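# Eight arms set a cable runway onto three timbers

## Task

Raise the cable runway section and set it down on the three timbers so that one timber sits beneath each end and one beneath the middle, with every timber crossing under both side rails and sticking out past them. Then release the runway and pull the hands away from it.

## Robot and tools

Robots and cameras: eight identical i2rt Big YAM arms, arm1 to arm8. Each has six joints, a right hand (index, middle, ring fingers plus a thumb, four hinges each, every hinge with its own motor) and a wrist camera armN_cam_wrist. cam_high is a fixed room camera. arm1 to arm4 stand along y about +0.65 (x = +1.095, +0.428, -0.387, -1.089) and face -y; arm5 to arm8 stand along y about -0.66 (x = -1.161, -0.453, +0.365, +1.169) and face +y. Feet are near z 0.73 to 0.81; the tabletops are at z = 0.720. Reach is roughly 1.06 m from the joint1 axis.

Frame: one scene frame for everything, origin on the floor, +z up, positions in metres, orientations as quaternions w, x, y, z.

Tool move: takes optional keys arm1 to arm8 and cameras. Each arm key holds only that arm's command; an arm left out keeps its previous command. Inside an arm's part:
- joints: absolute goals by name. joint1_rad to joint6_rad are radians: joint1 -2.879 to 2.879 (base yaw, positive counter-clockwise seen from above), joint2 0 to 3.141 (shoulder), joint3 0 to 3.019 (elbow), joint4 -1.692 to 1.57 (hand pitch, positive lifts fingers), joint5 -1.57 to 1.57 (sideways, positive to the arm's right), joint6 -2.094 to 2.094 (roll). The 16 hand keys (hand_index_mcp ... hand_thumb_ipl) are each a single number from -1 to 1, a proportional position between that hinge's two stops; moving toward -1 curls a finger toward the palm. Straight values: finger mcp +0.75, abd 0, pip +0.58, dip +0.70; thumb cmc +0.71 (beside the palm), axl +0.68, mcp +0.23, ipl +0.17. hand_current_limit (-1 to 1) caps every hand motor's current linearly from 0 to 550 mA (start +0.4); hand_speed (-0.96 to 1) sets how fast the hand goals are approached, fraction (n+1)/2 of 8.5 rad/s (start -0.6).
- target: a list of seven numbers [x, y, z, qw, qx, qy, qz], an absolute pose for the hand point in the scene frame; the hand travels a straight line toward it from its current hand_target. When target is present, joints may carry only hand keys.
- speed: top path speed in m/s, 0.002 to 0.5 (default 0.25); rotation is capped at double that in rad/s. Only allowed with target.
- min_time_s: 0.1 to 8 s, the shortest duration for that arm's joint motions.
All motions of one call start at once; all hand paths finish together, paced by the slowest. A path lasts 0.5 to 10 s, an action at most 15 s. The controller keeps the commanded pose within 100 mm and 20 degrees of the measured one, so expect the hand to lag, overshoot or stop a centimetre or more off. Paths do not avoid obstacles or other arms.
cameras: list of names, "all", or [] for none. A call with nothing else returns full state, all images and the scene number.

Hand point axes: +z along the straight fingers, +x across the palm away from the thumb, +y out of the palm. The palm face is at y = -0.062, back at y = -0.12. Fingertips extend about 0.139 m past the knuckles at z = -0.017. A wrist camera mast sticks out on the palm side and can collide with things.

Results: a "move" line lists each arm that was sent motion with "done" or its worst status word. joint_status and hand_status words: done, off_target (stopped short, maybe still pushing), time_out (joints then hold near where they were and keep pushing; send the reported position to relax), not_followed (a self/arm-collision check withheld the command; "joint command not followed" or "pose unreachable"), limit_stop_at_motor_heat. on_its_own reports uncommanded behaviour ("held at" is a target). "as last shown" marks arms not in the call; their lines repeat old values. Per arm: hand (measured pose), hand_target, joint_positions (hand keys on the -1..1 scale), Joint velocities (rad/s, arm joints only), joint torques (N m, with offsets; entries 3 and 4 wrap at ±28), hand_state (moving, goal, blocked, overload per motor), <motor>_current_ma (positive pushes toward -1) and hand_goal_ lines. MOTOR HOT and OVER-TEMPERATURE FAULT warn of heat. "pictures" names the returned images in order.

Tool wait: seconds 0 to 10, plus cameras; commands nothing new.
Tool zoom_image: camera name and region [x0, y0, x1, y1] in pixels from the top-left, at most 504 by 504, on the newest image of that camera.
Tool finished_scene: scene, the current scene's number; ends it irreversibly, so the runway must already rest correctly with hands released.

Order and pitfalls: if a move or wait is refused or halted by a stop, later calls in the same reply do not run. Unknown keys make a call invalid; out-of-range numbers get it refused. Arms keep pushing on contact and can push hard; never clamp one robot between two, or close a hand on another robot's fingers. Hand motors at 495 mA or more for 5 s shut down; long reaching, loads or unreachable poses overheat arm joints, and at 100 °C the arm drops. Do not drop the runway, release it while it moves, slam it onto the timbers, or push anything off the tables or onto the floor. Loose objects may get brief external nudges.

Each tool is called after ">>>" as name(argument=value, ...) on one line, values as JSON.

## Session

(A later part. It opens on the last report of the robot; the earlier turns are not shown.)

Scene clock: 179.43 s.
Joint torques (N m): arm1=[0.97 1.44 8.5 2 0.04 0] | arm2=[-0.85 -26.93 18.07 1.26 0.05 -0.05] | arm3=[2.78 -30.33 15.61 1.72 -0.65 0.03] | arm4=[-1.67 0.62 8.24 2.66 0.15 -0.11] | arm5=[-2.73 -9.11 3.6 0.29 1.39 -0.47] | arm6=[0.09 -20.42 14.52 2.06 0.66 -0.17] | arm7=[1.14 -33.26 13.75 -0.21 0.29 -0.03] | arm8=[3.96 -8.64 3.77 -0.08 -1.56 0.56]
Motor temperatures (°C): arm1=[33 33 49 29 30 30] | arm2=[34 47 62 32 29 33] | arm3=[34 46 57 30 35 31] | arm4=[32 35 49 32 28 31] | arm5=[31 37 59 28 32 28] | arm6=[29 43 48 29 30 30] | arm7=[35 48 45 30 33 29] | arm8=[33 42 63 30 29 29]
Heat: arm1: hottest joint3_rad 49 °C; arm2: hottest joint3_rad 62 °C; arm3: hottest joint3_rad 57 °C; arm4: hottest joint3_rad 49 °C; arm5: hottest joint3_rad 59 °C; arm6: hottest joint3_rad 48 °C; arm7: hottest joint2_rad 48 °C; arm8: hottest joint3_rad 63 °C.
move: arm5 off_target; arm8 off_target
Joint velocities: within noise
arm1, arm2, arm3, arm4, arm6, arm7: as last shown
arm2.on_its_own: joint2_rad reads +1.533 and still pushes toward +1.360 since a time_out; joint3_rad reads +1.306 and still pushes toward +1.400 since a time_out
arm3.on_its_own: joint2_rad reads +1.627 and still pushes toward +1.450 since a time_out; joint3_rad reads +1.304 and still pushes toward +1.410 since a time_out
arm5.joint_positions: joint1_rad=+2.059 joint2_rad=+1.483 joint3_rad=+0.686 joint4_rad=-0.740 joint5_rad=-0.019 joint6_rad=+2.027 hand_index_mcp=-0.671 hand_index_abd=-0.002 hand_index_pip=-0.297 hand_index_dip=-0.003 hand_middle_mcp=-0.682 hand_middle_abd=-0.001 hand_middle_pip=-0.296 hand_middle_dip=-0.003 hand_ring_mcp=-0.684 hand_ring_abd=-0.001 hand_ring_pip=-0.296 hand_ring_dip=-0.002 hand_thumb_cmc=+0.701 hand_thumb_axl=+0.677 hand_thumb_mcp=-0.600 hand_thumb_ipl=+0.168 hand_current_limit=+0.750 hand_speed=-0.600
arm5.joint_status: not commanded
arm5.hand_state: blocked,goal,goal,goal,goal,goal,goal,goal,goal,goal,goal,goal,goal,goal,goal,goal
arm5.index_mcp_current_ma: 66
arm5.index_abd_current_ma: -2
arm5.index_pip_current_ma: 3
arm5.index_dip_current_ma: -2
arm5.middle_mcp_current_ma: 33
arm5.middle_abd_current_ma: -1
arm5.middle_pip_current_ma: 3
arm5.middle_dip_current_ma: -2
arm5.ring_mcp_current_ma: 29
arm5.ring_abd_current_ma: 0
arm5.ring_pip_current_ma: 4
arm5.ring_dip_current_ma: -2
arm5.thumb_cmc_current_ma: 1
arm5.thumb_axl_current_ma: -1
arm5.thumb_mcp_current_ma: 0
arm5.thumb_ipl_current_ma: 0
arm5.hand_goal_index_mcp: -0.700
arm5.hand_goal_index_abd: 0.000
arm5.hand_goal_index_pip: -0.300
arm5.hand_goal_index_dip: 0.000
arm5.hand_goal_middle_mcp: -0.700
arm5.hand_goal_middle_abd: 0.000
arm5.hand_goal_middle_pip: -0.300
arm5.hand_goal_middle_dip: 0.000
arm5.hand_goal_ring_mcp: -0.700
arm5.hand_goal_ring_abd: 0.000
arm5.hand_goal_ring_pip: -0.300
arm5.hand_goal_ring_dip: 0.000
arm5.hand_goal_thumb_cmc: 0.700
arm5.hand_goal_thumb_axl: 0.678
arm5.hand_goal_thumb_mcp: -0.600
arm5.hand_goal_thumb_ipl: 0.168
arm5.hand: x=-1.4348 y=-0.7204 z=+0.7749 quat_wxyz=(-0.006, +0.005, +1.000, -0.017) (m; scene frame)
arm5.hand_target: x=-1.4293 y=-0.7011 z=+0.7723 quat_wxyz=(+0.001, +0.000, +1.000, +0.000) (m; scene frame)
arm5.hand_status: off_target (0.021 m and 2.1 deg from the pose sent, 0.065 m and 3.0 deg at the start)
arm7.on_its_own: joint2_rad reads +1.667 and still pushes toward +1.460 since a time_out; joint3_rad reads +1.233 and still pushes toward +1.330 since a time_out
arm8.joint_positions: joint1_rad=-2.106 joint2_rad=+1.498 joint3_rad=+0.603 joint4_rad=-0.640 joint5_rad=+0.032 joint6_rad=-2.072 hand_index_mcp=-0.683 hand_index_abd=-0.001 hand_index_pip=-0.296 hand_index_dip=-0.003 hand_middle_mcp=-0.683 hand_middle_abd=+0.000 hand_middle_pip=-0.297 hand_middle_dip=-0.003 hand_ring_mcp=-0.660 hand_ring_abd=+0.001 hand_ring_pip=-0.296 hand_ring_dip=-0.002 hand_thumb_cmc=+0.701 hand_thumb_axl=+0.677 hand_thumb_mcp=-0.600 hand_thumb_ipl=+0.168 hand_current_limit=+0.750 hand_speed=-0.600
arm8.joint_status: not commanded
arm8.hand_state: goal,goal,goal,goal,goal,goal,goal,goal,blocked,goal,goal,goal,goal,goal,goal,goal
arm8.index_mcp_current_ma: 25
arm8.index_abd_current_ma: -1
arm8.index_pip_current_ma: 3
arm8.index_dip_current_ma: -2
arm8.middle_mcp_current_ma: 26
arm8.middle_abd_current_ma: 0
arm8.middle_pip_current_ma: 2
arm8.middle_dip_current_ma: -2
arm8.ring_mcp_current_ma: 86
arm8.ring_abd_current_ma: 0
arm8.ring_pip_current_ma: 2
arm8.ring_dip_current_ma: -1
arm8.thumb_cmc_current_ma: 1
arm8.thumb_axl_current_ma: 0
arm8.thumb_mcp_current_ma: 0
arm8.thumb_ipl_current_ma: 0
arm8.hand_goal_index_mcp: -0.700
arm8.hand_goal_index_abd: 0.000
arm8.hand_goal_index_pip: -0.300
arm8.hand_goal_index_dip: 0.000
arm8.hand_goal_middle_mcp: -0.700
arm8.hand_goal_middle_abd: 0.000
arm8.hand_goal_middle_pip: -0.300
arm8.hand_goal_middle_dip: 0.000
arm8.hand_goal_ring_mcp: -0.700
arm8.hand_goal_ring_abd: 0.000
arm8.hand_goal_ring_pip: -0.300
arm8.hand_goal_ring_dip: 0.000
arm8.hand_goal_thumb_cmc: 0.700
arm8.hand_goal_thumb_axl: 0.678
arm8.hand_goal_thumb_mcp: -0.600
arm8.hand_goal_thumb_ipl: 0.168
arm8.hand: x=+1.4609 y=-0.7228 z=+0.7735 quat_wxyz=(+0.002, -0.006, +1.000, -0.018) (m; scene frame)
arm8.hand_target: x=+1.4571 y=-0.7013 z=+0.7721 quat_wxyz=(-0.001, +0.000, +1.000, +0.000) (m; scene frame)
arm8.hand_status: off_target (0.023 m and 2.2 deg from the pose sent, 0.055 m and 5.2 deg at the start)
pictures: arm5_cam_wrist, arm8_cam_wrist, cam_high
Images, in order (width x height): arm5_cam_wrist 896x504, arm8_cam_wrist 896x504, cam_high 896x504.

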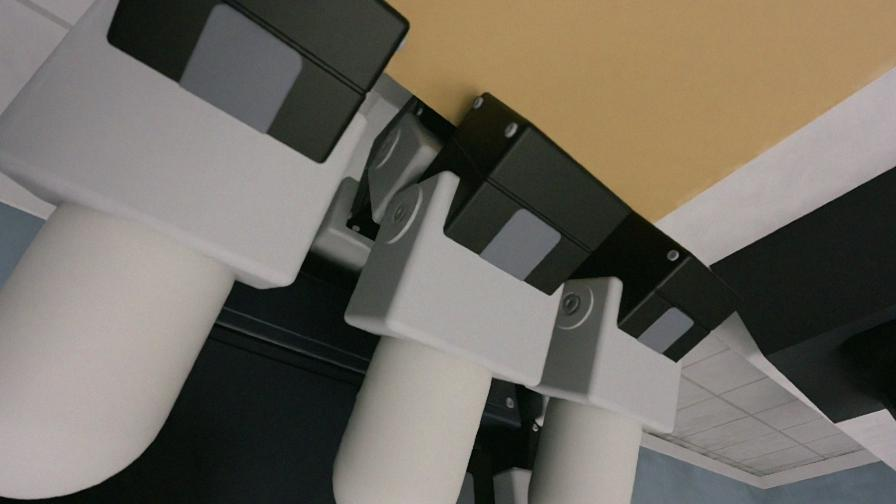

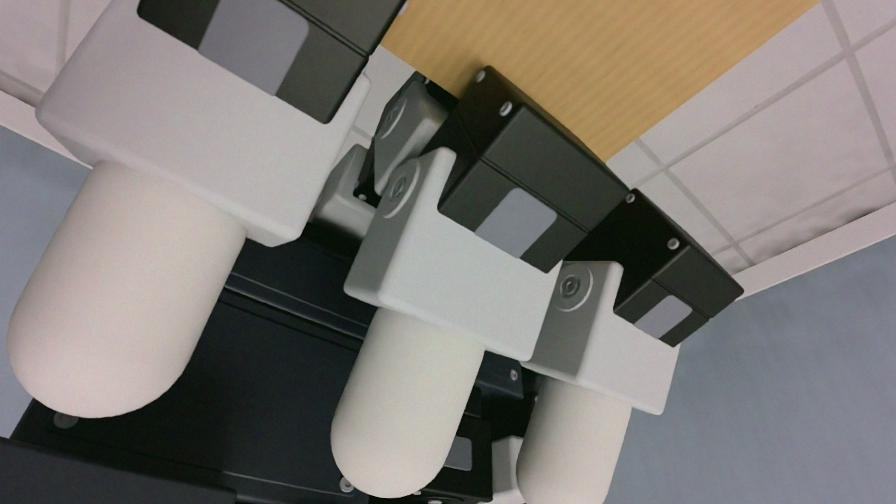

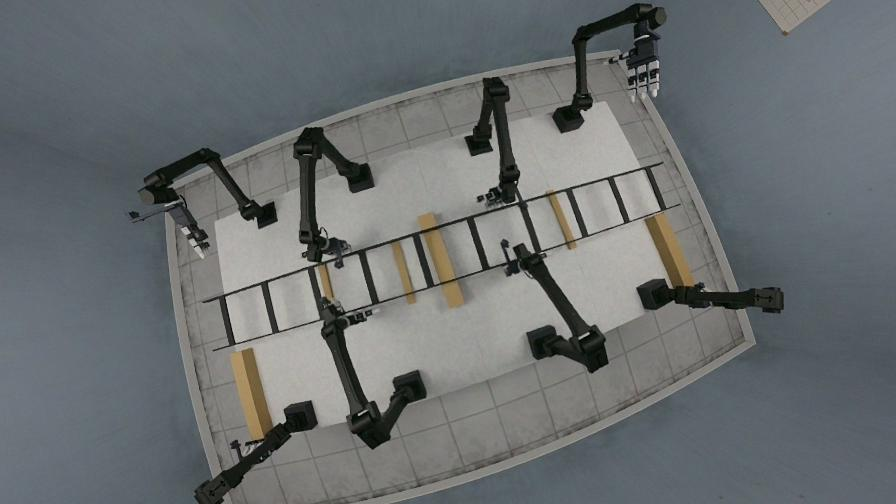

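>>> move(arm5={"target":[-1.435,-0.63,0.772,0,0,1,0],"speed":0.09}, arm8={"target":[1.465,-0.63,0.772,0,0,1,0],"speed":0.09}, cameras=["cam_high","arm5_cam_wrist","arm8_cam_wrist"])

>>> zoom_image(camera="cam_high", region=[600, 150, 800, 350])

>>> zoom_image(camera="cam_high", region=[180, 304, 380, 504])

Scene clock: 183.90 s.
Joint torques (N m): arm1=[1.08 1.49 8.39 1.96 0.01 0.03] | arm2=[-0.38 -27.22 18.18 1.26 0.08 -0.03] | arm3=[2.73 -30.15 15.65 1.73 -0.64 0.02] | arm4=[-1.67 0.62 8.27 2.67 0.14 -0.12] | arm5=[-2.61 -7.71 3.92 0.55 1.41 -0.53] | arm6=[0.03 -20.48 14.5 2.04 0.67 -0.16] | arm7=[1.14 -33.32 13.75 -0.2 0.3 -0.02] | arm8=[5.25 -7.53 4.15 0.18 -1.49 0.73]
Motor temperatures (°C): arm1=[33 33 49 29 30 30] | arm2=[34 47 62 32 29 33] | arm3=[34 46 57 30 35 31] | arm4=[32 35 50 33 28 31] | arm5=[31 36 58 28 32 28] | arm6=[29 43 48 29 31 30] | arm7=[35 49 46 30 32 29] | arm8=[33 42 62 30 29 29]
Heat: arm1: hottest joint3_rad 49 °C; arm2: hottest joint3_rad 62 °C; arm3: hottest joint3_rad 57 °C; arm4: hottest joint3_rad 50 °C; arm5: hottest joint3_rad 58 °C; arm6: hottest joint3_rad 48 °C; arm7: hottest joint2_rad 49 °C; arm8: hottest joint3_rad 62 °C.
move: arm5 off_target; arm8 off_target
Joint velocities: within noise
arm1, arm2, arm3, arm4, arm6: as last shown
arm2.on_its_own: joint2_rad reads +1.533 and still pushes toward +1.360 since a time_out; joint3_rad reads +1.306 and still pushes toward +1.400 since a time_out
arm3.on_its_own: joint2_rad reads +1.627 and still pushes toward +1.450 since a time_out; joint3_rad reads +1.304 and still pushes toward +1.410 since a time_out
arm5.joint_positions: joint1_rad=+1.838 joint2_rad=+1.442 joint3_rad=+0.640 joint4_rad=-0.739 joint5_rad=-0.022 joint6_rad=+1.807 hand_index_mcp=-0.672 hand_index_abd=-0.002 hand_index_pip=-0.297 hand_index_dip=-0.003 hand_middle_mcp=-0.684 hand_middle_abd=-0.001 hand_middle_pip=-0.296 hand_middle_dip=-0.003 hand_ring_mcp=-0.684 hand_ring_abd=-0.001 hand_ring_pip=-0.296 hand_ring_dip=-0.002 hand_thumb_cmc=+0.701 hand_thumb_axl=+0.677 hand_thumb_mcp=-0.600 hand_thumb_ipl=+0.168 hand_current_limit=+0.750 hand_speed=-0.600
arm5.joint_status: not commanded
arm5.hand_state: blocked,goal,goal,goal,goal,goal,goal,goal,goal,goal,goal,goal,goal,goal,goal,goal
arm5.index_mcp_current_ma: 60
arm5.index_abd_current_ma: -2
arm5.index_pip_current_ma: 3
arm5.index_dip_current_ma: -2
arm5.middle_mcp_current_ma: 28
arm5.middle_abd_current_ma: -1
arm5.middle_pip_current_ma: 3
arm5.middle_dip_current_ma: -2
arm5.ring_mcp_current_ma: 29
arm5.ring_abd_current_ma: 0
arm5.ring_pip_current_ma: 4
arm5.ring_dip_current_ma: -2
arm5.thumb_cmc_current_ma: 1
arm5.thumb_axl_current_ma: -1
arm5.thumb_mcp_current_ma: 0
arm5.thumb_ipl_current_ma: 0
arm5.hand_goal_index_mcp: -0.700
arm5.hand_goal_index_abd: 0.000
arm5.hand_goal_index_pip: -0.300
arm5.hand_goal_index_dip: 0.000
arm5.hand_goal_middle_mcp: -0.700
arm5.hand_goal_middle_abd: 0.000
arm5.hand_goal_middle_pip: -0.300
arm5.hand_goal_middle_dip: 0.000
arm5.hand_goal_ring_mcp: -0.700
arm5.hand_goal_ring_abd: 0.000
arm5.hand_goal_ring_pip: -0.300
arm5.hand_goal_ring_dip: 0.000
arm5.hand_goal_thumb_cmc: 0.700
arm5.hand_goal_thumb_axl: 0.678
arm5.hand_goal_thumb_mcp: -0.600
arm5.hand_goal_thumb_ipl: 0.168
arm5.hand: x=-1.4417 y=-0.6480 z=+0.7746 quat_wxyz=(-0.007, +0.005, +1.000, -0.015) (m; scene frame)
arm5.hand_target: x=-1.4345 y=-0.6311 z=+0.7722 quat_wxyz=(+0.001, +0.000, +1.000, +0.000) (m; scene frame)
arm5.hand_status: off_target (0.019 m and 2.0 deg from the pose sent, 0.090 m and 2.1 deg at the start)
arm7.joint_positions: joint1_rad=+0.141 joint2_rad=+1.667 joint3_rad=+1.233 joint4_rad=-1.099 joint5_rad=-0.004 joint6_rad=+0.105 hand_index_mcp=+0.799 hand_index_abd=-0.001 hand_index_pip=-0.682 hand_index_dip=+0.484 hand_middle_mcp=+0.798 hand_middle_abd=-0.001 hand_middle_pip=-0.685 hand_middle_dip=+0.490 hand_ring_mcp=+0.794 hand_ring_abd=-0.001 hand_ring_pip=-0.684 hand_ring_dip=+0.491 hand_thumb_cmc=+0.708 hand_thumb_axl=+0.677 hand_thumb_mcp=+0.221 hand_thumb_ipl=+0.168 hand_current_limit=+0.750 hand_speed=-0.600
arm7.joint_status: not commanded
arm7.hand_state: blocked,goal,blocked,goal,blocked,goal,blocked,goal,blocked,goal,blocked,goal,goal,goal,goal,goal
arm7.index_mcp_current_ma: 171
arm7.index_abd_current_ma: -2
arm7.index_pip_current_ma: 258
arm7.index_dip_current_ma: 9
arm7.middle_mcp_current_ma: 164
arm7.middle_abd_current_ma: -2
arm7.middle_pip_current_ma: 241
arm7.middle_dip_current_ma: 26
arm7.ring_mcp_current_ma: 148
arm7.ring_abd_current_ma: -1
arm7.ring_pip_current_ma: 247
arm7.ring_dip_current_ma: 29
arm7.thumb_cmc_current_ma: -5
arm7.thumb_axl_current_ma: -2
arm7.thumb_mcp_current_ma: -31
arm7.thumb_ipl_current_ma: -1
arm7.hand_goal_index_mcp: 0.754
arm7.hand_goal_index_abd: 0.000
arm7.hand_goal_index_pip: -0.750
arm7.hand_goal_index_dip: 0.480
arm7.hand_goal_middle_mcp: 0.754
arm7.hand_goal_middle_abd: 0.000
arm7.hand_goal_middle_pip: -0.750
arm7.hand_goal_middle_dip: 0.480
arm7.hand_goal_ring_mcp: 0.754
arm7.hand_goal_ring_abd: 0.000
arm7.hand_goal_ring_pip: -0.750
arm7.hand_goal_ring_dip: 0.480
arm7.hand_goal_thumb_cmc: 0.710
arm7.hand_goal_thumb_axl: 0.678
arm7.hand_goal_thumb_mcp: 0.230
arm7.hand_goal_thumb_ipl: 0.168
arm7.on_its_own: joint2_rad reads +1.667 and still pushes toward +1.460 since a time_out; joint3_rad reads +1.233 and still pushes toward +1.330 since a time_out
arm7.hand: x=+0.3362 y=-0.0834 z=+0.8928 quat_wxyz=(-0.004, -0.001, +1.000, +0.017) (m; scene frame)
arm7.hand_target: x=+0.3392 y=-0.0642 z=+1.0530 quat_wxyz=(-0.015, +0.000, +0.987, +0.158) (m; scene frame)
arm7.hand_status: not commanded
arm8.joint_positions: joint1_rad=-1.868 joint2_rad=+1.460 joint3_rad=+0.555 joint4_rad=-0.636 joint5_rad=+0.034 joint6_rad=-1.839 hand_index_mcp=-0.683 hand_index_abd=-0.001 hand_index_pip=-0.296 hand_index_dip=-0.003 hand_middle_mcp=-0.683 hand_middle_abd=+0.000 hand_middle_pip=-0.297 hand_middle_dip=-0.003 hand_ring_mcp=-0.661 hand_ring_abd=+0.001 hand_ring_pip=-0.296 hand_ring_dip=-0.002 hand_thumb_cmc=+0.701 hand_thumb_axl=+0.677 hand_thumb_mcp=-0.600 hand_thumb_ipl=+0.168 hand_current_limit=+0.750 hand_speed=-0.600
arm8.joint_status: not commanded
arm8.hand_state: goal,goal,goal,goal,goal,goal,goal,goal,blocked,goal,goal,goal,goal,goal,goal,goal
arm8.index_mcp_current_ma: 25
arm8.index_abd_current_ma: -1
arm8.index_pip_current_ma: 3
arm8.index_dip_current_ma: -2
arm8.middle_mcp_current_ma: 25
arm8.middle_abd_current_ma: 0
arm8.middle_pip_current_ma: 2
arm8.middle_dip_current_ma: -2
arm8.ring_mcp_current_ma: 83
arm8.ring_abd_current_ma: 0
arm8.ring_pip_current_ma: 2
arm8.ring_dip_current_ma: -1
arm8.thumb_cmc_current_ma: 1
arm8.thumb_axl_current_ma: 0
arm8.thumb_mcp_current_ma: 0
arm8.thumb_ipl_current_ma: 0
arm8.hand_goal_index_mcp: -0.700
arm8.hand_goal_index_abd: 0.000
arm8.hand_goal_index_pip: -0.300
arm8.hand_goal_index_dip: 0.000
arm8.hand_goal_middle_mcp: -0.700
arm8.hand_goal_middle_abd: 0.000
arm8.hand_goal_middle_pip: -0.300
arm8.hand_goal_middle_dip: 0.000
arm8.hand_goal_ring_mcp: -0.700
arm8.hand_goal_ring_abd: 0.000
arm8.hand_goal_ring_pip: -0.300
arm8.hand_goal_ring_dip: 0.000
arm8.hand_goal_thumb_cmc: 0.700
arm8.hand_goal_thumb_axl: 0.678
arm8.hand_goal_thumb_mcp: -0.600
arm8.hand_goal_thumb_ipl: 0.168
arm8.hand: x=+1.4705 y=-0.6503 z=+0.7736 quat_wxyz=(+0.004, -0.008, +1.000, -0.016) (m; scene frame)
arm8.hand_target: x=+1.4643 y=-0.6313 z=+0.7722 quat_wxyz=(-0.001, -0.001, +1.000, +0.000) (m; scene frame)
arm8.hand_status: off_target (0.021 m and 2.1 deg from the pose sent, 0.093 m and 2.2 deg at the start)
pictures: arm5_cam_wrist, arm8_cam_wrist, cam_high
Images, in order (width x height): arm5_cam_wrist 896x504, arm8_cam_wrist 896x504, cam_high 896x504.

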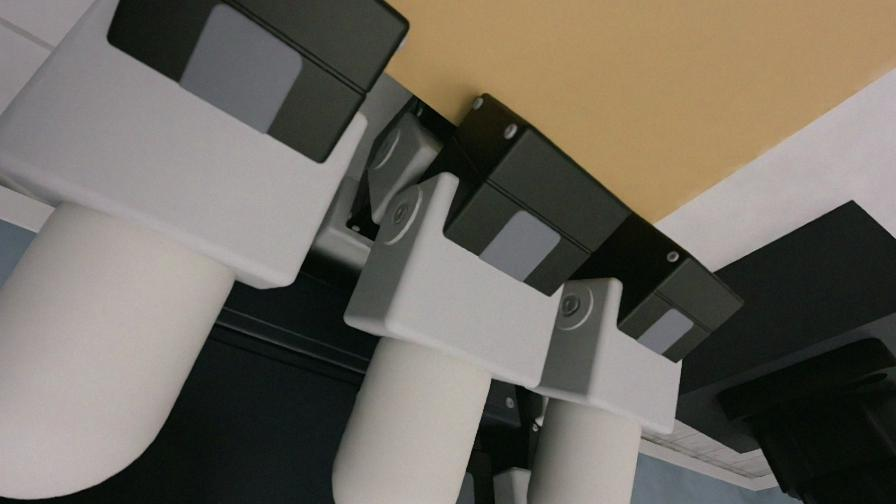

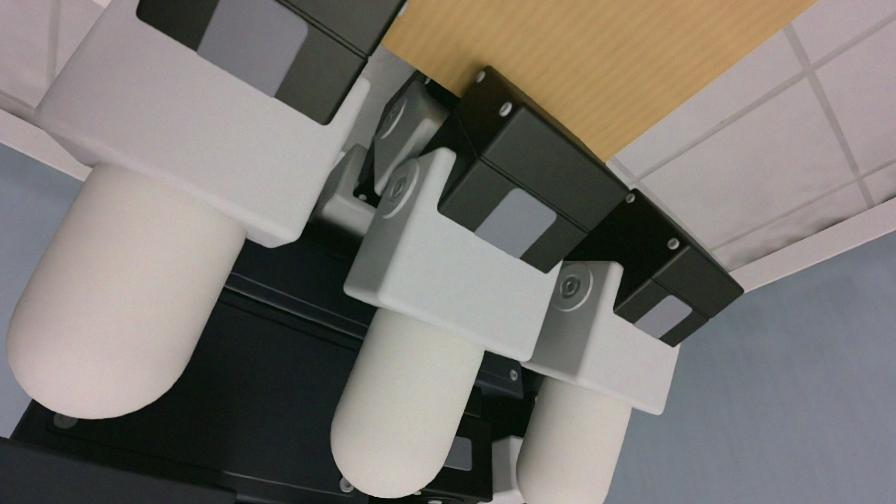

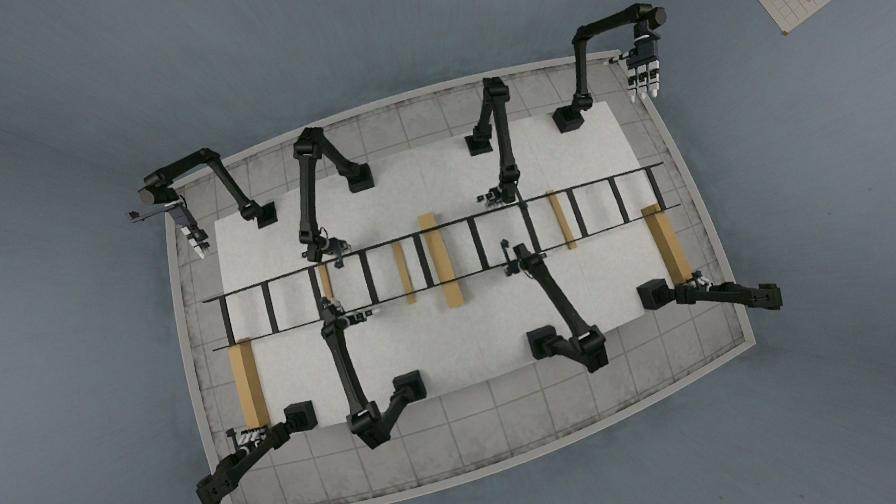

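Scaled by 2.520.

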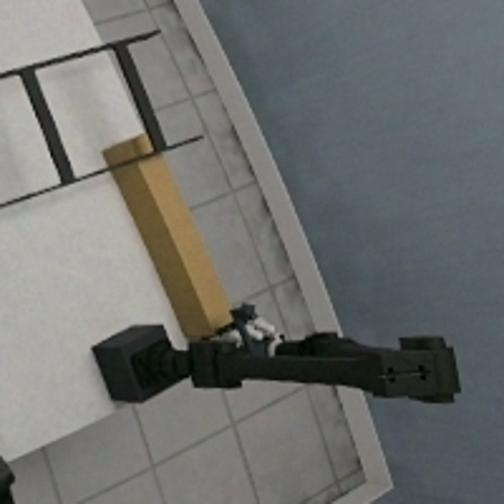

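Scaled by 2.520.

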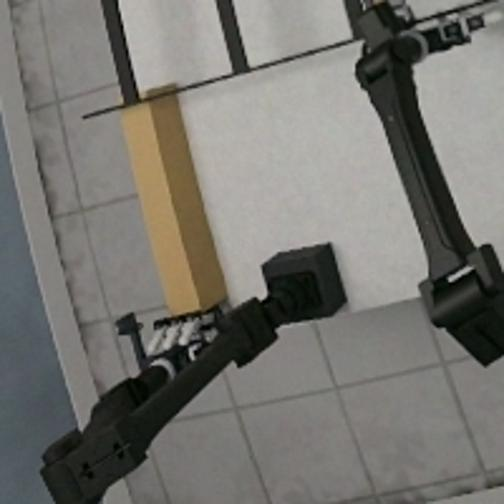

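>>> move(arm5={"target":[-1.435,-0.50,0.772,0,0,1,0],"speed":0.09}, arm8={"target":[1.47,-0.50,0.772,0,0,1,0],"speed":0.09}, cameras=["cam_high","arm5_cam_wrist","arm8_cam_wrist"])

>>> zoom_image(camera="cam_high", region=[600, 130, 760, 310])

>>> zoom_image(camera="cam_high", region=[180, 270, 340, 450])

Scene clock: 187.70 s.
Joint torques (N m): arm1=[1.14 1.55 8.42 2 0.03 0.01] | arm2=[-0.73 -26.64 18.24 1.48 0.07 -0.02] | arm3=[2.61 -30.27 15.64 1.7 -0.65 0.02] | arm4=[-1.67 0.67 8.24 2.67 0.14 -0.11] | arm5=[-2.32 -6.65 6.04 0.66 1.46 -0.43] | arm6=[-0.15 -20.48 14.5 2.04 0.66 -0.17] | arm7=[1.2 -33.2 13.75 -0.2 0.3 -0.04] | arm8=[5.3 -6.24 7.61 0.16 -1.47 0.52]
Motor temperatures (°C): arm1=[33 33 49 29 30 30] | arm2=[34 47 62 32 29 33] | arm3=[34 46 57 30 35 31] | arm4=[32 35 50 33 28 31] | arm5=[31 36 57 28 33 28] | arm6=[29 43 48 29 31 30] | arm7=[35 49 46 30 32 29] | arm8=[33 42 60 30 30 29]
Heat: arm1: hottest joint3_rad 49 °C; arm2: hottest joint3_rad 62 °C; arm3: hottest joint3_rad 57 °C; arm4: hottest joint3_rad 50 °C; arm5: hottest joint3_rad 57 °C; arm6: hottest joint3_rad 48 °C; arm7: hottest joint2_rad 49 °C; arm8: hottest joint3_rad 60 °C.
move: arm5 off_target; arm8 off_target
Joint velocities: within noise
arm1, arm2, arm3, arm4, arm6, arm7: as last shown
arm2.on_its_own: joint2_rad reads +1.533 and still pushes toward +1.360 since a time_out; joint3_rad reads +1.306 and still pushes toward +1.400 since a time_out
arm3.on_its_own: joint2_rad reads +1.627 and still pushes toward +1.450 since a time_out; joint3_rad reads +1.304 and still pushes toward +1.410 since a time_out
arm5.joint_positions: joint1_rad=+1.405 joint2_rad=+1.426 joint3_rad=+0.621 joint4_rad=-0.741 joint5_rad=-0.025 joint6_rad=+1.358 hand_index_mcp=-0.680 hand_index_abd=-0.002 hand_index_pip=-0.297 hand_index_dip=-0.003 hand_middle_mcp=-0.686 hand_middle_abd=-0.001 hand_middle_pip=-0.296 hand_middle_dip=-0.003 hand_ring_mcp=-0.684 hand_ring_abd=-0.001 hand_ring_pip=-0.296 hand_ring_dip=-0.002 hand_thumb_cmc=+0.701 hand_thumb_axl=+0.677 hand_thumb_mcp=-0.600 hand_thumb_ipl=+0.168 hand_current_limit=+0.750 hand_speed=-0.600
arm5.joint_status: not commanded
arm5.hand_state: blocked,goal,goal,goal,goal,goal,goal,goal,goal,goal,goal,goal,goal,goal,goal,goal
arm5.index_mcp_current_ma: 40
arm5.index_abd_current_ma: -2
arm5.index_pip_current_ma: 3
arm5.index_dip_current_ma: -2
arm5.middle_mcp_current_ma: 23
arm5.middle_abd_current_ma: -1
arm5.middle_pip_current_ma: 3
arm5.middle_dip_current_ma: -2
arm5.ring_mcp_current_ma: 29
arm5.ring_abd_current_ma: 0
arm5.ring_pip_current_ma: 4
arm5.ring_dip_current_ma: -2
arm5.thumb_cmc_current_ma: 1
arm5.thumb_axl_current_ma: -1
arm5.thumb_mcp_current_ma: 0
arm5.thumb_ipl_current_ma: 0
arm5.hand_goal_index_mcp: -0.700
arm5.hand_goal_index_abd: 0.000
arm5.hand_goal_index_pip: -0.300
arm5.hand_goal_index_dip: 0.000
arm5.hand_goal_middle_mcp: -0.700
arm5.hand_goal_middle_abd: 0.000
arm5.hand_goal_middle_pip: -0.300
arm5.hand_goal_middle_dip: 0.000
arm5.hand_goal_ring_mcp: -0.700
arm5.hand_goal_ring_abd: 0.000
arm5.hand_goal_ring_pip: -0.300
arm5.hand_goal_ring_dip: 0.000
arm5.hand_goal_thumb_cmc: 0.700
arm5.hand_goal_thumb_axl: 0.678
arm5.hand_goal_thumb_mcp: -0.600
arm5.hand_goal_thumb_ipl: 0.168
arm5.hand: x=-1.4380 y=-0.5151 z=+0.7745 quat_wxyz=(-0.010, -0.003, +1.000, -0.011) (m; scene frame)
arm5.hand_target: x=-1.4346 y=-0.5007 z=+0.7724 quat_wxyz=(+0.000, +0.000, +1.000, +0.000) (m; scene frame)
arm5.hand_status: off_target (0.016 m and 1.7 deg from the pose sent, 0.148 m and 2.0 deg at the start)
arm7.on_its_own: joint2_rad reads +1.667 and still pushes toward +1.460 since a time_out; joint3_rad reads +1.233 and still pushes toward +1.330 since a time_out
arm8.joint_positions: joint1_rad=-1.400 joint2_rad=+1.453 joint3_rad=+0.540 joint4_rad=-0.637 joint5_rad=+0.037 joint6_rad=-1.360 hand_index_mcp=-0.683 hand_index_abd=-0.001 hand_index_pip=-0.296 hand_index_dip=-0.003 hand_middle_mcp=-0.681 hand_middle_abd=+0.000 hand_middle_pip=-0.297 hand_middle_dip=-0.003 hand_ring_mcp=-0.674 hand_ring_abd=+0.001 hand_ring_pip=-0.296 hand_ring_dip=-0.002 hand_thumb_cmc=+0.701 hand_thumb_axl=+0.677 hand_thumb_mcp=-0.600 hand_thumb_ipl=+0.168 hand_current_limit=+0.750 hand_speed=-0.600
arm8.joint_status: not commanded
arm8.hand_state: goal,goal,goal,goal,goal,goal,goal,goal,blocked,goal,goal,goal,goal,goal,goal,goal
arm8.index_mcp_current_ma: 25
arm8.index_abd_current_ma: -1
arm8.index_pip_current_ma: 3
arm8.index_dip_current_ma: -2
arm8.middle_mcp_current_ma: 29
arm8.middle_abd_current_ma: 0
arm8.middle_pip_current_ma: 2
arm8.middle_dip_current_ma: -2
arm8.ring_mcp_current_ma: 46
arm8.ring_abd_current_ma: 0
arm8.ring_pip_current_ma: 2
arm8.ring_dip_current_ma: -1
arm8.thumb_cmc_current_ma: 1
arm8.thumb_axl_current_ma: 0
arm8.thumb_mcp_current_ma: 0
arm8.thumb_ipl_current_ma: 0
arm8.hand_goal_index_mcp: -0.700
arm8.hand_goal_index_abd: 0.000
arm8.hand_goal_index_pip: -0.300
arm8.hand_goal_index_dip: 0.000
arm8.hand_goal_middle_mcp: -0.700
arm8.hand_goal_middle_abd: 0.000
arm8.hand_goal_middle_pip: -0.300
arm8.hand_goal_middle_dip: 0.000
arm8.hand_goal_ring_mcp: -0.700
arm8.hand_goal_ring_abd: 0.000
arm8.hand_goal_ring_pip: -0.300
arm8.hand_goal_ring_dip: 0.000
arm8.hand_goal_thumb_cmc: 0.700
arm8.hand_goal_thumb_axl: 0.678
arm8.hand_goal_thumb_mcp: -0.600
arm8.hand_goal_thumb_ipl: 0.168
arm8.hand: x=+1.4693 y=-0.5179 z=+0.7736 quat_wxyz=(+0.008, -0.003, +1.000, -0.012) (m; scene frame)
arm8.hand_target: x=+1.4693 y=-0.5008 z=+0.7725 quat_wxyz=(+0.000, -0.001, +1.000, +0.000) (m; scene frame)
arm8.hand_status: off_target (0.018 m and 1.7 deg from the pose sent, 0.150 m and 2.1 deg at the start)
pictures: arm5_cam_wrist, arm8_cam_wrist, cam_high
Images, in order (width x height): arm5_cam_wrist 896x504, arm8_cam_wrist 896x504, cam_high 896x504.

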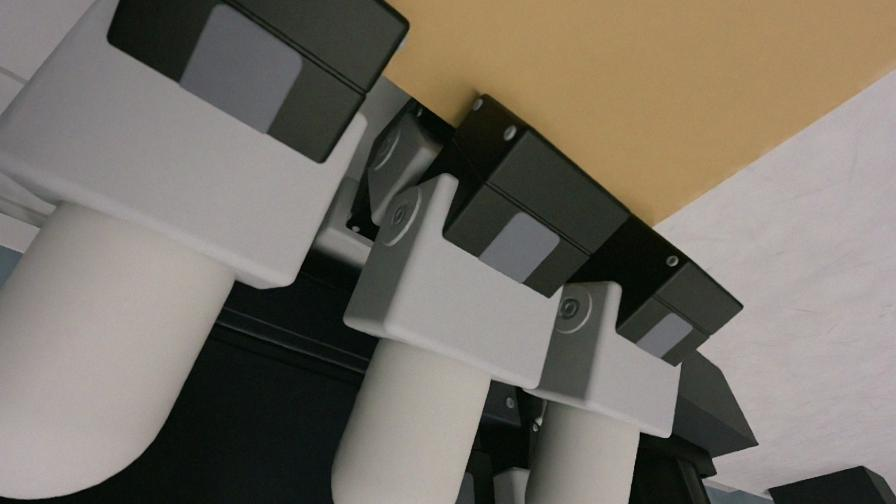

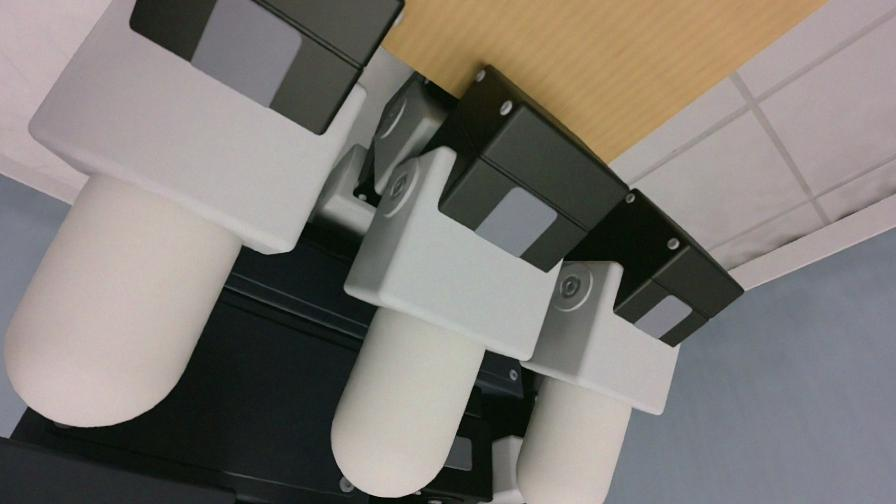

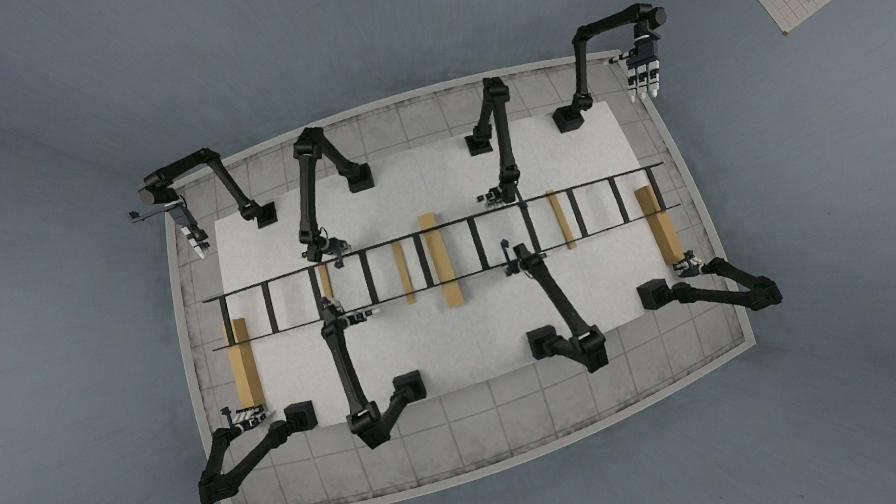

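Scaled by 2.800.

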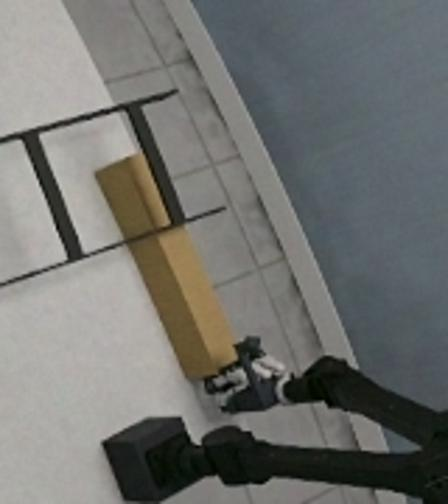

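Scaled by 2.800.

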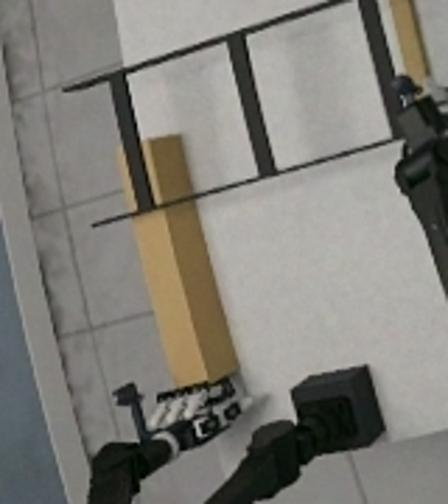

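>>> move(arm5={"target":[-1.435,-0.36,0.772,0,0,1,0],"speed":0.09}, arm8={"target":[1.47,-0.36,0.772,0,0,1,0],"speed":0.09}, cameras=["cam_high","arm5_cam_wrist","arm8_cam_wrist"])

>>> zoom_image(camera="cam_high", region=[600, 130, 760, 310])

>>> zoom_image(camera="cam_high", region=[180, 270, 340, 450])

Scene clock: 190.63 s.
Joint torques (N m): arm1=[0.91 1.85 8.32 2.03 -0.01 0.01] | arm2=[0.09 -26.64 18.14 1.52 0.07 -0.07] | arm3=[2.84 -30.27 15.66 1.72 -0.65 0.02] | arm4=[-1.67 0.56 8.25 2.69 0.14 -0.11] | arm5=[-2.9 -6.83 9.31 1.17 1.25 -0.2] | arm6=[-0.09 -20.42 14.5 2.07 0.66 -0.17] | arm7=[1.2 -33.26 13.78 -0.2 0.29 -0.03] | arm8=[3.66 -7.53 12.12 0.62 -1.16 0.35]
Motor temperatures (°C): arm1=[33 33 49 29 30 30] | arm2=[34 47 62 32 29 33] | arm3=[34 46 57 30 35 31] | arm4=[32 35 50 33 28 31] | arm5=[31 36 57 28 33 28] | arm6=[29 43 48 29 31 30] | arm7=[35 50 47 30 32 29] | arm8=[33 41 60 30 30 29]
Heat: arm1: hottest joint3_rad 49 °C; arm2: hottest joint3_rad 62 °C; arm3: hottest joint3_rad 57 °C; arm4: hottest joint3_rad 50 °C; arm5: hottest joint3_rad 57 °C; arm6: hottest joint3_rad 48 °C; arm7: hottest joint2_rad 50 °C; arm8: hottest joint3_rad 60 °C.
move: arm5 off_target; arm8 off_target
Joint velocities: within noise
arm1, arm4, arm7: as last shown
arm2.joint_positions: joint1_rad=-0.130 joint2_rad=+1.533 joint3_rad=+1.306 joint4_rad=-1.216 joint5_rad=+0.000 joint6_rad=-0.152 hand_index_mcp=+0.828 hand_index_abd=-0.001 hand_index_pip=+0.445 hand_index_dip=-0.787 hand_middle_mcp=+0.820 hand_middle_abd=+0.000 hand_middle_pip=+0.436 hand_middle_dip=-0.795 hand_ring_mcp=+0.809 hand_ring_abd=+0.000 hand_ring_pip=+0.437 hand_ring_dip=-0.805 hand_thumb_cmc=+0.715 hand_thumb_axl=+0.677 hand_thumb_mcp=+0.223 hand_thumb_ipl=+0.168 hand_current_limit=+0.750 hand_speed=-0.600
arm2.joint_status: not commanded
arm2.hand_state: blocked,goal,blocked,blocked,blocked,goal,blocked,blocked,blocked,goal,blocked,blocked,goal,goal,goal,goal
arm2.index_mcp_current_ma: 374
arm2.index_abd_current_ma: -1
arm2.index_pip_current_ma: 246
arm2.index_dip_current_ma: 369
arm2.middle_mcp_current_ma: 340
arm2.middle_abd_current_ma: 0
arm2.middle_pip_current_ma: 213
arm2.middle_dip_current_ma: 334
arm2.ring_mcp_current_ma: 289
arm2.ring_abd_current_ma: 0
arm2.ring_pip_current_ma: 217
arm2.ring_dip_current_ma: 293
arm2.thumb_cmc_current_ma: 0
arm2.thumb_axl_current_ma: 0
arm2.thumb_mcp_current_ma: -3
arm2.thumb_ipl_current_ma: 0
arm2.hand_goal_index_mcp: 0.720
arm2.hand_goal_index_abd: 0.000
arm2.hand_goal_index_pip: 0.360
arm2.hand_goal_index_dip: -0.900
arm2.hand_goal_middle_mcp: 0.720
arm2.hand_goal_middle_abd: 0.000
arm2.hand_goal_middle_pip: 0.360
arm2.hand_goal_middle_dip: -0.900
arm2.hand_goal_ring_mcp: 0.720
arm2.hand_goal_ring_abd: 0.000
arm2.hand_goal_ring_pip: 0.360
arm2.hand_goal_ring_dip: -0.900
arm2.hand_goal_thumb_cmc: 0.714
arm2.hand_goal_thumb_axl: 0.678
arm2.hand_goal_thumb_mcp: 0.226
arm2.hand_goal_thumb_ipl: 0.168
arm2.on_its_own: joint2_rad reads +1.533 and still pushes toward +1.360 since a time_out; joint3_rad reads +1.306 and still pushes toward +1.400 since a time_out
arm2.hand: x=+0.3329 y=+0.1031 z=+0.9317 quat_wxyz=(+0.070, +0.997, +0.000, -0.011) (m; scene frame)
arm2.hand_target: x=+0.3333 y=+0.1011 z=+1.0790 quat_wxyz=(+0.209, +0.978, +0.000, -0.031) (m; scene frame)
arm2.hand_status: not commanded
arm3.joint_positions: joint1_rad=-0.391 joint2_rad=+1.627 joint3_rad=+1.304 joint4_rad=-1.175 joint5_rad=+0.030 joint6_rad=-0.388 hand_index_mcp=+0.827 hand_index_abd=-0.001 hand_index_pip=+0.456 hand_index_dip=-0.789 hand_middle_mcp=+0.821 hand_middle_abd=+0.002 hand_middle_pip=+0.441 hand_middle_dip=-0.783 hand_ring_mcp=+0.818 hand_ring_abd=+0.004 hand_ring_pip=+0.446 hand_ring_dip=-0.806 hand_thumb_cmc=+0.715 hand_thumb_axl=+0.677 hand_thumb_mcp=+0.223 hand_thumb_ipl=+0.168 hand_current_limit=+0.750 hand_speed=-0.600
arm3.joint_status: not commanded
arm3.hand_state: blocked,goal,blocked,blocked,blocked,goal,blocked,blocked,blocked,goal,blocked,blocked,goal,goal,goal,goal
arm3.index_mcp_current_ma: 262
arm3.index_abd_current_ma: 0
arm3.index_pip_current_ma: 199
arm3.index_dip_current_ma: 256
arm3.middle_mcp_current_ma: 240
arm3.middle_abd_current_ma: 0
arm3.middle_pip_current_ma: 148
arm3.middle_dip_current_ma: 278
arm3.ring_mcp_current_ma: 228
arm3.ring_abd_current_ma: 1
arm3.ring_pip_current_ma: 165
arm3.ring_dip_current_ma: 195
arm3.thumb_cmc_current_ma: 0
arm3.thumb_axl_current_ma: 0
arm3.thumb_mcp_current_ma: -1
arm3.thumb_ipl_current_ma: 0
arm3.hand_goal_index_mcp: 0.720
arm3.hand_goal_index_abd: 0.000
arm3.hand_goal_index_pip: 0.360
arm3.hand_goal_index_dip: -0.900
arm3.hand_goal_middle_mcp: 0.720
arm3.hand_goal_middle_abd: 0.000
arm3.hand_goal_middle_pip: 0.360
arm3.hand_goal_middle_dip: -0.900
arm3.hand_goal_ring_mcp: 0.720
arm3.hand_goal_ring_abd: 0.000
arm3.hand_goal_ring_pip: 0.360
arm3.hand_goal_ring_dip: -0.900
arm3.hand_goal_thumb_cmc: 0.714
arm3.hand_goal_thumb_axl: 0.678
arm3.hand_goal_thumb_mcp: 0.226
arm3.hand_goal_thumb_ipl: 0.168
arm3.on_its_own: joint2_rad reads +1.627 and still pushes toward +1.450 since a time_out; joint3_rad reads +1.304 and still pushes toward +1.410 since a time_out
arm3.hand: x=-0.6126 y=+0.1249 z=+0.9204 quat_wxyz=(+0.029, +0.999, -0.010, -0.022) (m; scene frame)
arm3.hand_target: x=-0.6094 y=+0.0993 z=+1.0818 quat_wxyz=(+0.179, +0.981, -0.001, -0.073) (m; scene frame)
arm3.hand_status: not commanded
arm5.joint_positions: joint1_rad=+1.023 joint2_rad=+1.548 joint3_rad=+0.737 joint4_rad=-0.781 joint5_rad=-0.025 joint6_rad=+0.964 hand_index_mcp=-0.689 hand_index_abd=-0.002 hand_index_pip=-0.298 hand_index_dip=-0.003 hand_middle_mcp=-0.702 hand_middle_abd=+0.000 hand_middle_pip=-0.301 hand_middle_dip=-0.003 hand_ring_mcp=-0.709 hand_ring_abd=+0.000 hand_ring_pip=-0.304 hand_ring_dip=-0.002 hand_thumb_cmc=+0.701 hand_thumb_axl=+0.677 hand_thumb_mcp=-0.600 hand_thumb_ipl=+0.168 hand_current_limit=+0.750 hand_speed=-0.600
arm5.joint_status: not commanded
arm5.hand_state: goal,goal,goal,goal,goal,goal,goal,goal,goal,goal,goal,goal,goal,goal,goal,goal
arm5.index_mcp_current_ma: 18
arm5.index_abd_current_ma: -2
arm5.index_pip_current_ma: 2
arm5.index_dip_current_ma: -2
arm5.middle_mcp_current_ma: -2
arm5.middle_abd_current_ma: 0
arm5.middle_pip_current_ma: -1
arm5.middle_dip_current_ma: -2
arm5.ring_mcp_current_ma: -13
arm5.ring_abd_current_ma: 0
arm5.ring_pip_current_ma: -4
arm5.ring_dip_current_ma: -2
arm5.thumb_cmc_current_ma: 1
arm5.thumb_axl_current_ma: -1
arm5.thumb_mcp_current_ma: 0
arm5.thumb_ipl_current_ma: 0
arm5.hand_goal_index_mcp: -0.700
arm5.hand_goal_index_abd: 0.000
arm5.hand_goal_index_pip: -0.300
arm5.hand_goal_index_dip: 0.000
arm5.hand_goal_middle_mcp: -0.700
arm5.hand_goal_middle_abd: 0.000
arm5.hand_goal_middle_pip: -0.300
arm5.hand_goal_middle_dip: 0.000
arm5.hand_goal_ring_mcp: -0.700
arm5.hand_goal_ring_abd: 0.000
arm5.hand_goal_ring_pip: -0.300
arm5.hand_goal_ring_dip: 0.000
arm5.hand_goal_thumb_cmc: 0.700
arm5.hand_goal_thumb_axl: 0.678
arm5.hand_goal_thumb_mcp: -0.600
arm5.hand_goal_thumb_ipl: 0.168
arm5.hand: x=-1.4233 y=-0.3886 z=+0.7680 quat_wxyz=(+0.007, -0.009, +1.000, -0.017) (m; scene frame)
arm5.hand_target: x=-1.4337 y=-0.3613 z=+0.7731 quat_wxyz=(+0.000, +0.000, +1.000, +0.000) (m; scene frame)
arm5.hand_status: off_target (0.031 m and 2.3 deg from the pose sent, 0.155 m and 1.7 deg at the start)
arm6.joint_positions: joint1_rad=+0.258 joint2_rad=+1.683 joint3_rad=+1.313 joint4_rad=-1.135 joint5_rad=-0.011 joint6_rad=+0.297 hand_index_mcp=+0.844 hand_index_abd=+0.003 hand_index_pip=+0.436 hand_index_dip=-0.852 hand_middle_mcp=+0.864 hand_middle_abd=+0.005 hand_middle_pip=+0.439 hand_middle_dip=-0.840 hand_ring_mcp=-0.750 hand_ring_abd=+0.001 hand_ring_pip=+0.578 hand_ring_dip=+0.503 hand_thumb_cmc=+0.715 hand_thumb_axl=+0.677 hand_thumb_mcp=+0.223 hand_thumb_ipl=+0.168 hand_current_limit=+0.750 hand_speed=-0.600
arm6.joint_status: not commanded
arm6.hand_state: blocked,goal,blocked,blocked,blocked,goal,blocked,blocked,goal,goal,overload,goal,goal,goal,goal,goal
arm6.index_mcp_current_ma: 362
arm6.index_abd_current_ma: 4
arm6.index_pip_current_ma: 254
arm6.index_dip_current_ma: 144
arm6.middle_mcp_current_ma: 462
arm6.middle_abd_current_ma: 6
arm6.middle_pip_current_ma: 268
arm6.middle_dip_current_ma: 192
arm6.ring_mcp_current_ma: 0
arm6.ring_abd_current_ma: 1
arm6.ring_pip_current_ma: 0
arm6.ring_dip_current_ma: 4
arm6.thumb_cmc_current_ma: 1
arm6.thumb_axl_current_ma: -1
arm6.thumb_mcp_current_ma: -5
arm6.thumb_ipl_current_ma: 0
arm6.hand_goal_index_mcp: 0.750
arm6.hand_goal_index_abd: 0.000
arm6.hand_goal_index_pip: 0.360
arm6.hand_goal_index_dip: -0.900
arm6.hand_goal_middle_mcp: 0.750
arm6.hand_goal_middle_abd: 0.000
arm6.hand_goal_middle_pip: 0.360
arm6.hand_goal_middle_dip: -0.900
arm6.hand_goal_ring_mcp: -0.750
arm6.hand_goal_ring_abd: 0.000
arm6.hand_goal_ring_pip: 0.576
arm6.hand_goal_ring_dip: 0.500
arm6.hand_goal_thumb_cmc: 0.714
arm6.hand_goal_thumb_axl: 0.678
arm6.hand_goal_thumb_mcp: 0.226
arm6.hand_goal_thumb_ipl: 0.168
arm6.hand: x=-0.5718 y=-0.0923 z=+0.9078 quat_wxyz=(-0.017, +0.006, +0.999, +0.036) (m; scene frame)
arm6.hand_target: x=-0.5753 y=-0.0658 z=+1.0039 quat_wxyz=(-0.038, +0.000, +0.990, +0.136) (m; scene frame)
arm6.hand_status: not commanded
arm7.on_its_own: joint2_rad reads +1.667 and still pushes toward +1.460 since a time_out; joint3_rad reads +1.233 and still pushes toward +1.330 since a time_out
arm8.joint_positions: joint1_rad=-1.001 joint2_rad=+1.579 joint3_rad=+0.657 joint4_rad=-0.692 joint5_rad=+0.034 joint6_rad=-0.942 hand_index_mcp=-0.683 hand_index_abd=-0.001 hand_index_pip=-0.296 hand_index_dip=-0.003 hand_middle_mcp=-0.710 hand_middle_abd=-0.001 hand_middle_pip=-0.304 hand_middle_dip=-0.003 hand_ring_mcp=-0.696 hand_ring_abd=+0.001 hand_ring_pip=-0.300 hand_ring_dip=-0.002 hand_thumb_cmc=+0.701 hand_thumb_axl=+0.677 hand_thumb_mcp=-0.600 hand_thumb_ipl=+0.168 hand_current_limit=+0.750 hand_speed=-0.600
arm8.joint_status: not commanded
arm8.hand_state: goal,goal,goal,goal,goal,goal,goal,goal,goal,goal,goal,goal,goal,goal,goal,goal
arm8.index_mcp_current_ma: 25
arm8.index_abd_current_ma: -1
arm8.index_pip_current_ma: 3
arm8.index_dip_current_ma: -2
arm8.middle_mcp_current_ma: -11
arm8.middle_abd_current_ma: 0
arm8.middle_pip_current_ma: -2
arm8.middle_dip_current_ma: -2
arm8.ring_mcp_current_ma: 3
arm8.ring_abd_current_ma: 0
arm8.ring_pip_current_ma: 0
arm8.ring_dip_current_ma: -1
arm8.thumb_cmc_current_ma: 1
arm8.thumb_axl_current_ma: 0
arm8.thumb_mcp_current_ma: 0
arm8.thumb_ipl_current_ma: 0
arm8.hand_goal_index_mcp: -0.700
arm8.hand_goal_index_abd: 0.000
arm8.hand_goal_index_pip: -0.300
arm8.hand_goal_index_dip: 0.000
arm8.hand_goal_middle_mcp: -0.700
arm8.hand_goal_middle_abd: 0.000
arm8.hand_goal_middle_pip: -0.300
arm8.hand_goal_middle_dip: 0.000
arm8.hand_goal_ring_mcp: -0.700
arm8.hand_goal_ring_abd: 0.000
arm8.hand_goal_ring_pip: -0.300
arm8.hand_goal_ring_dip: 0.000
arm8.hand_goal_thumb_cmc: 0.700
arm8.hand_goal_thumb_axl: 0.678
arm8.hand_goal_thumb_mcp: -0.600
arm8.hand_goal_thumb_ipl: 0.168
arm8.hand: x=+1.4520 y=-0.3970 z=+0.7644 quat_wxyz=(-0.014, +0.006, +1.000, -0.022) (m; scene frame)
arm8.hand_target: x=+1.4677 y=-0.3618 z=+0.7742 quat_wxyz=(-0.001, +0.000, +1.000, +0.001) (m; scene frame)
arm8.hand_status: off_target (0.042 m and 3.1 deg from the pose sent, 0.158 m and 1.7 deg at the start)
pictures: arm5_cam_wrist, arm8_cam_wrist, cam_high
Images, in order (width x height): arm5_cam_wrist 896x504, arm8_cam_wrist 896x504, cam_high 896x504.

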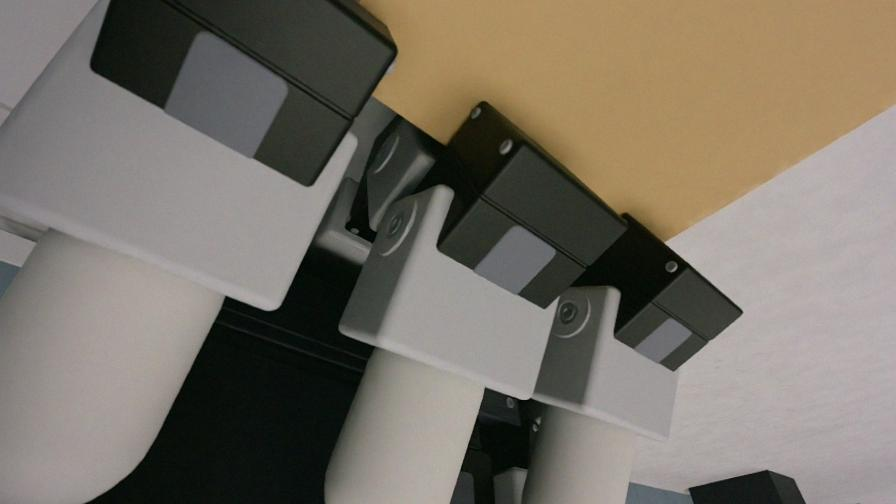

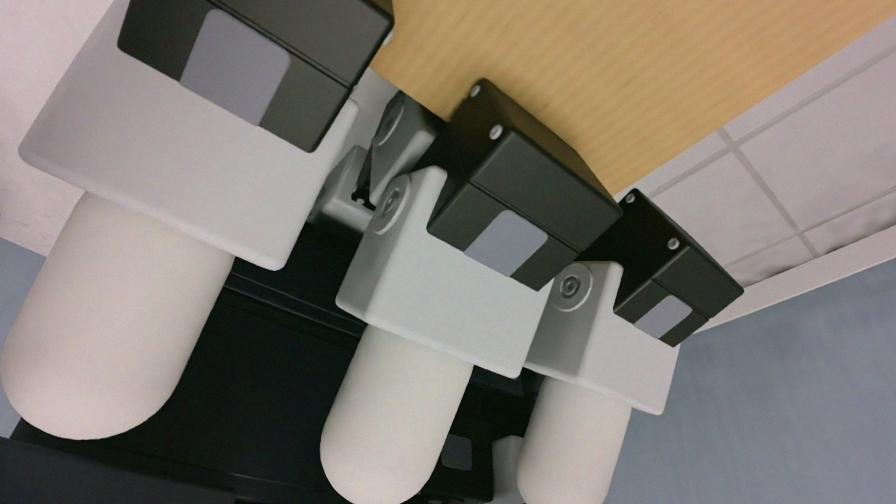

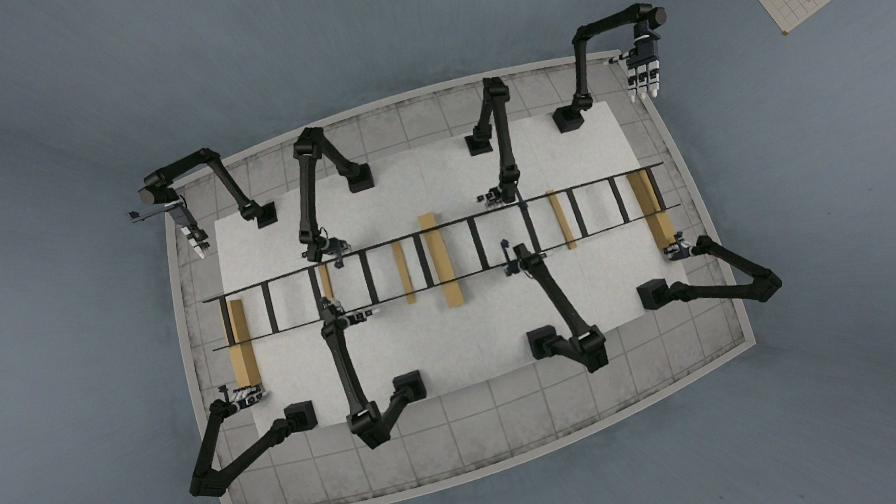

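Scaled by 2.800.

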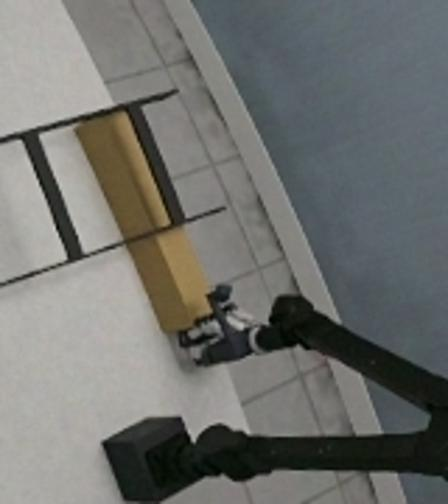

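Scaled by 2.800.

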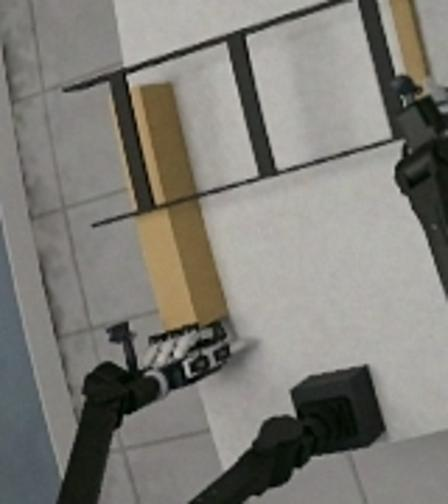

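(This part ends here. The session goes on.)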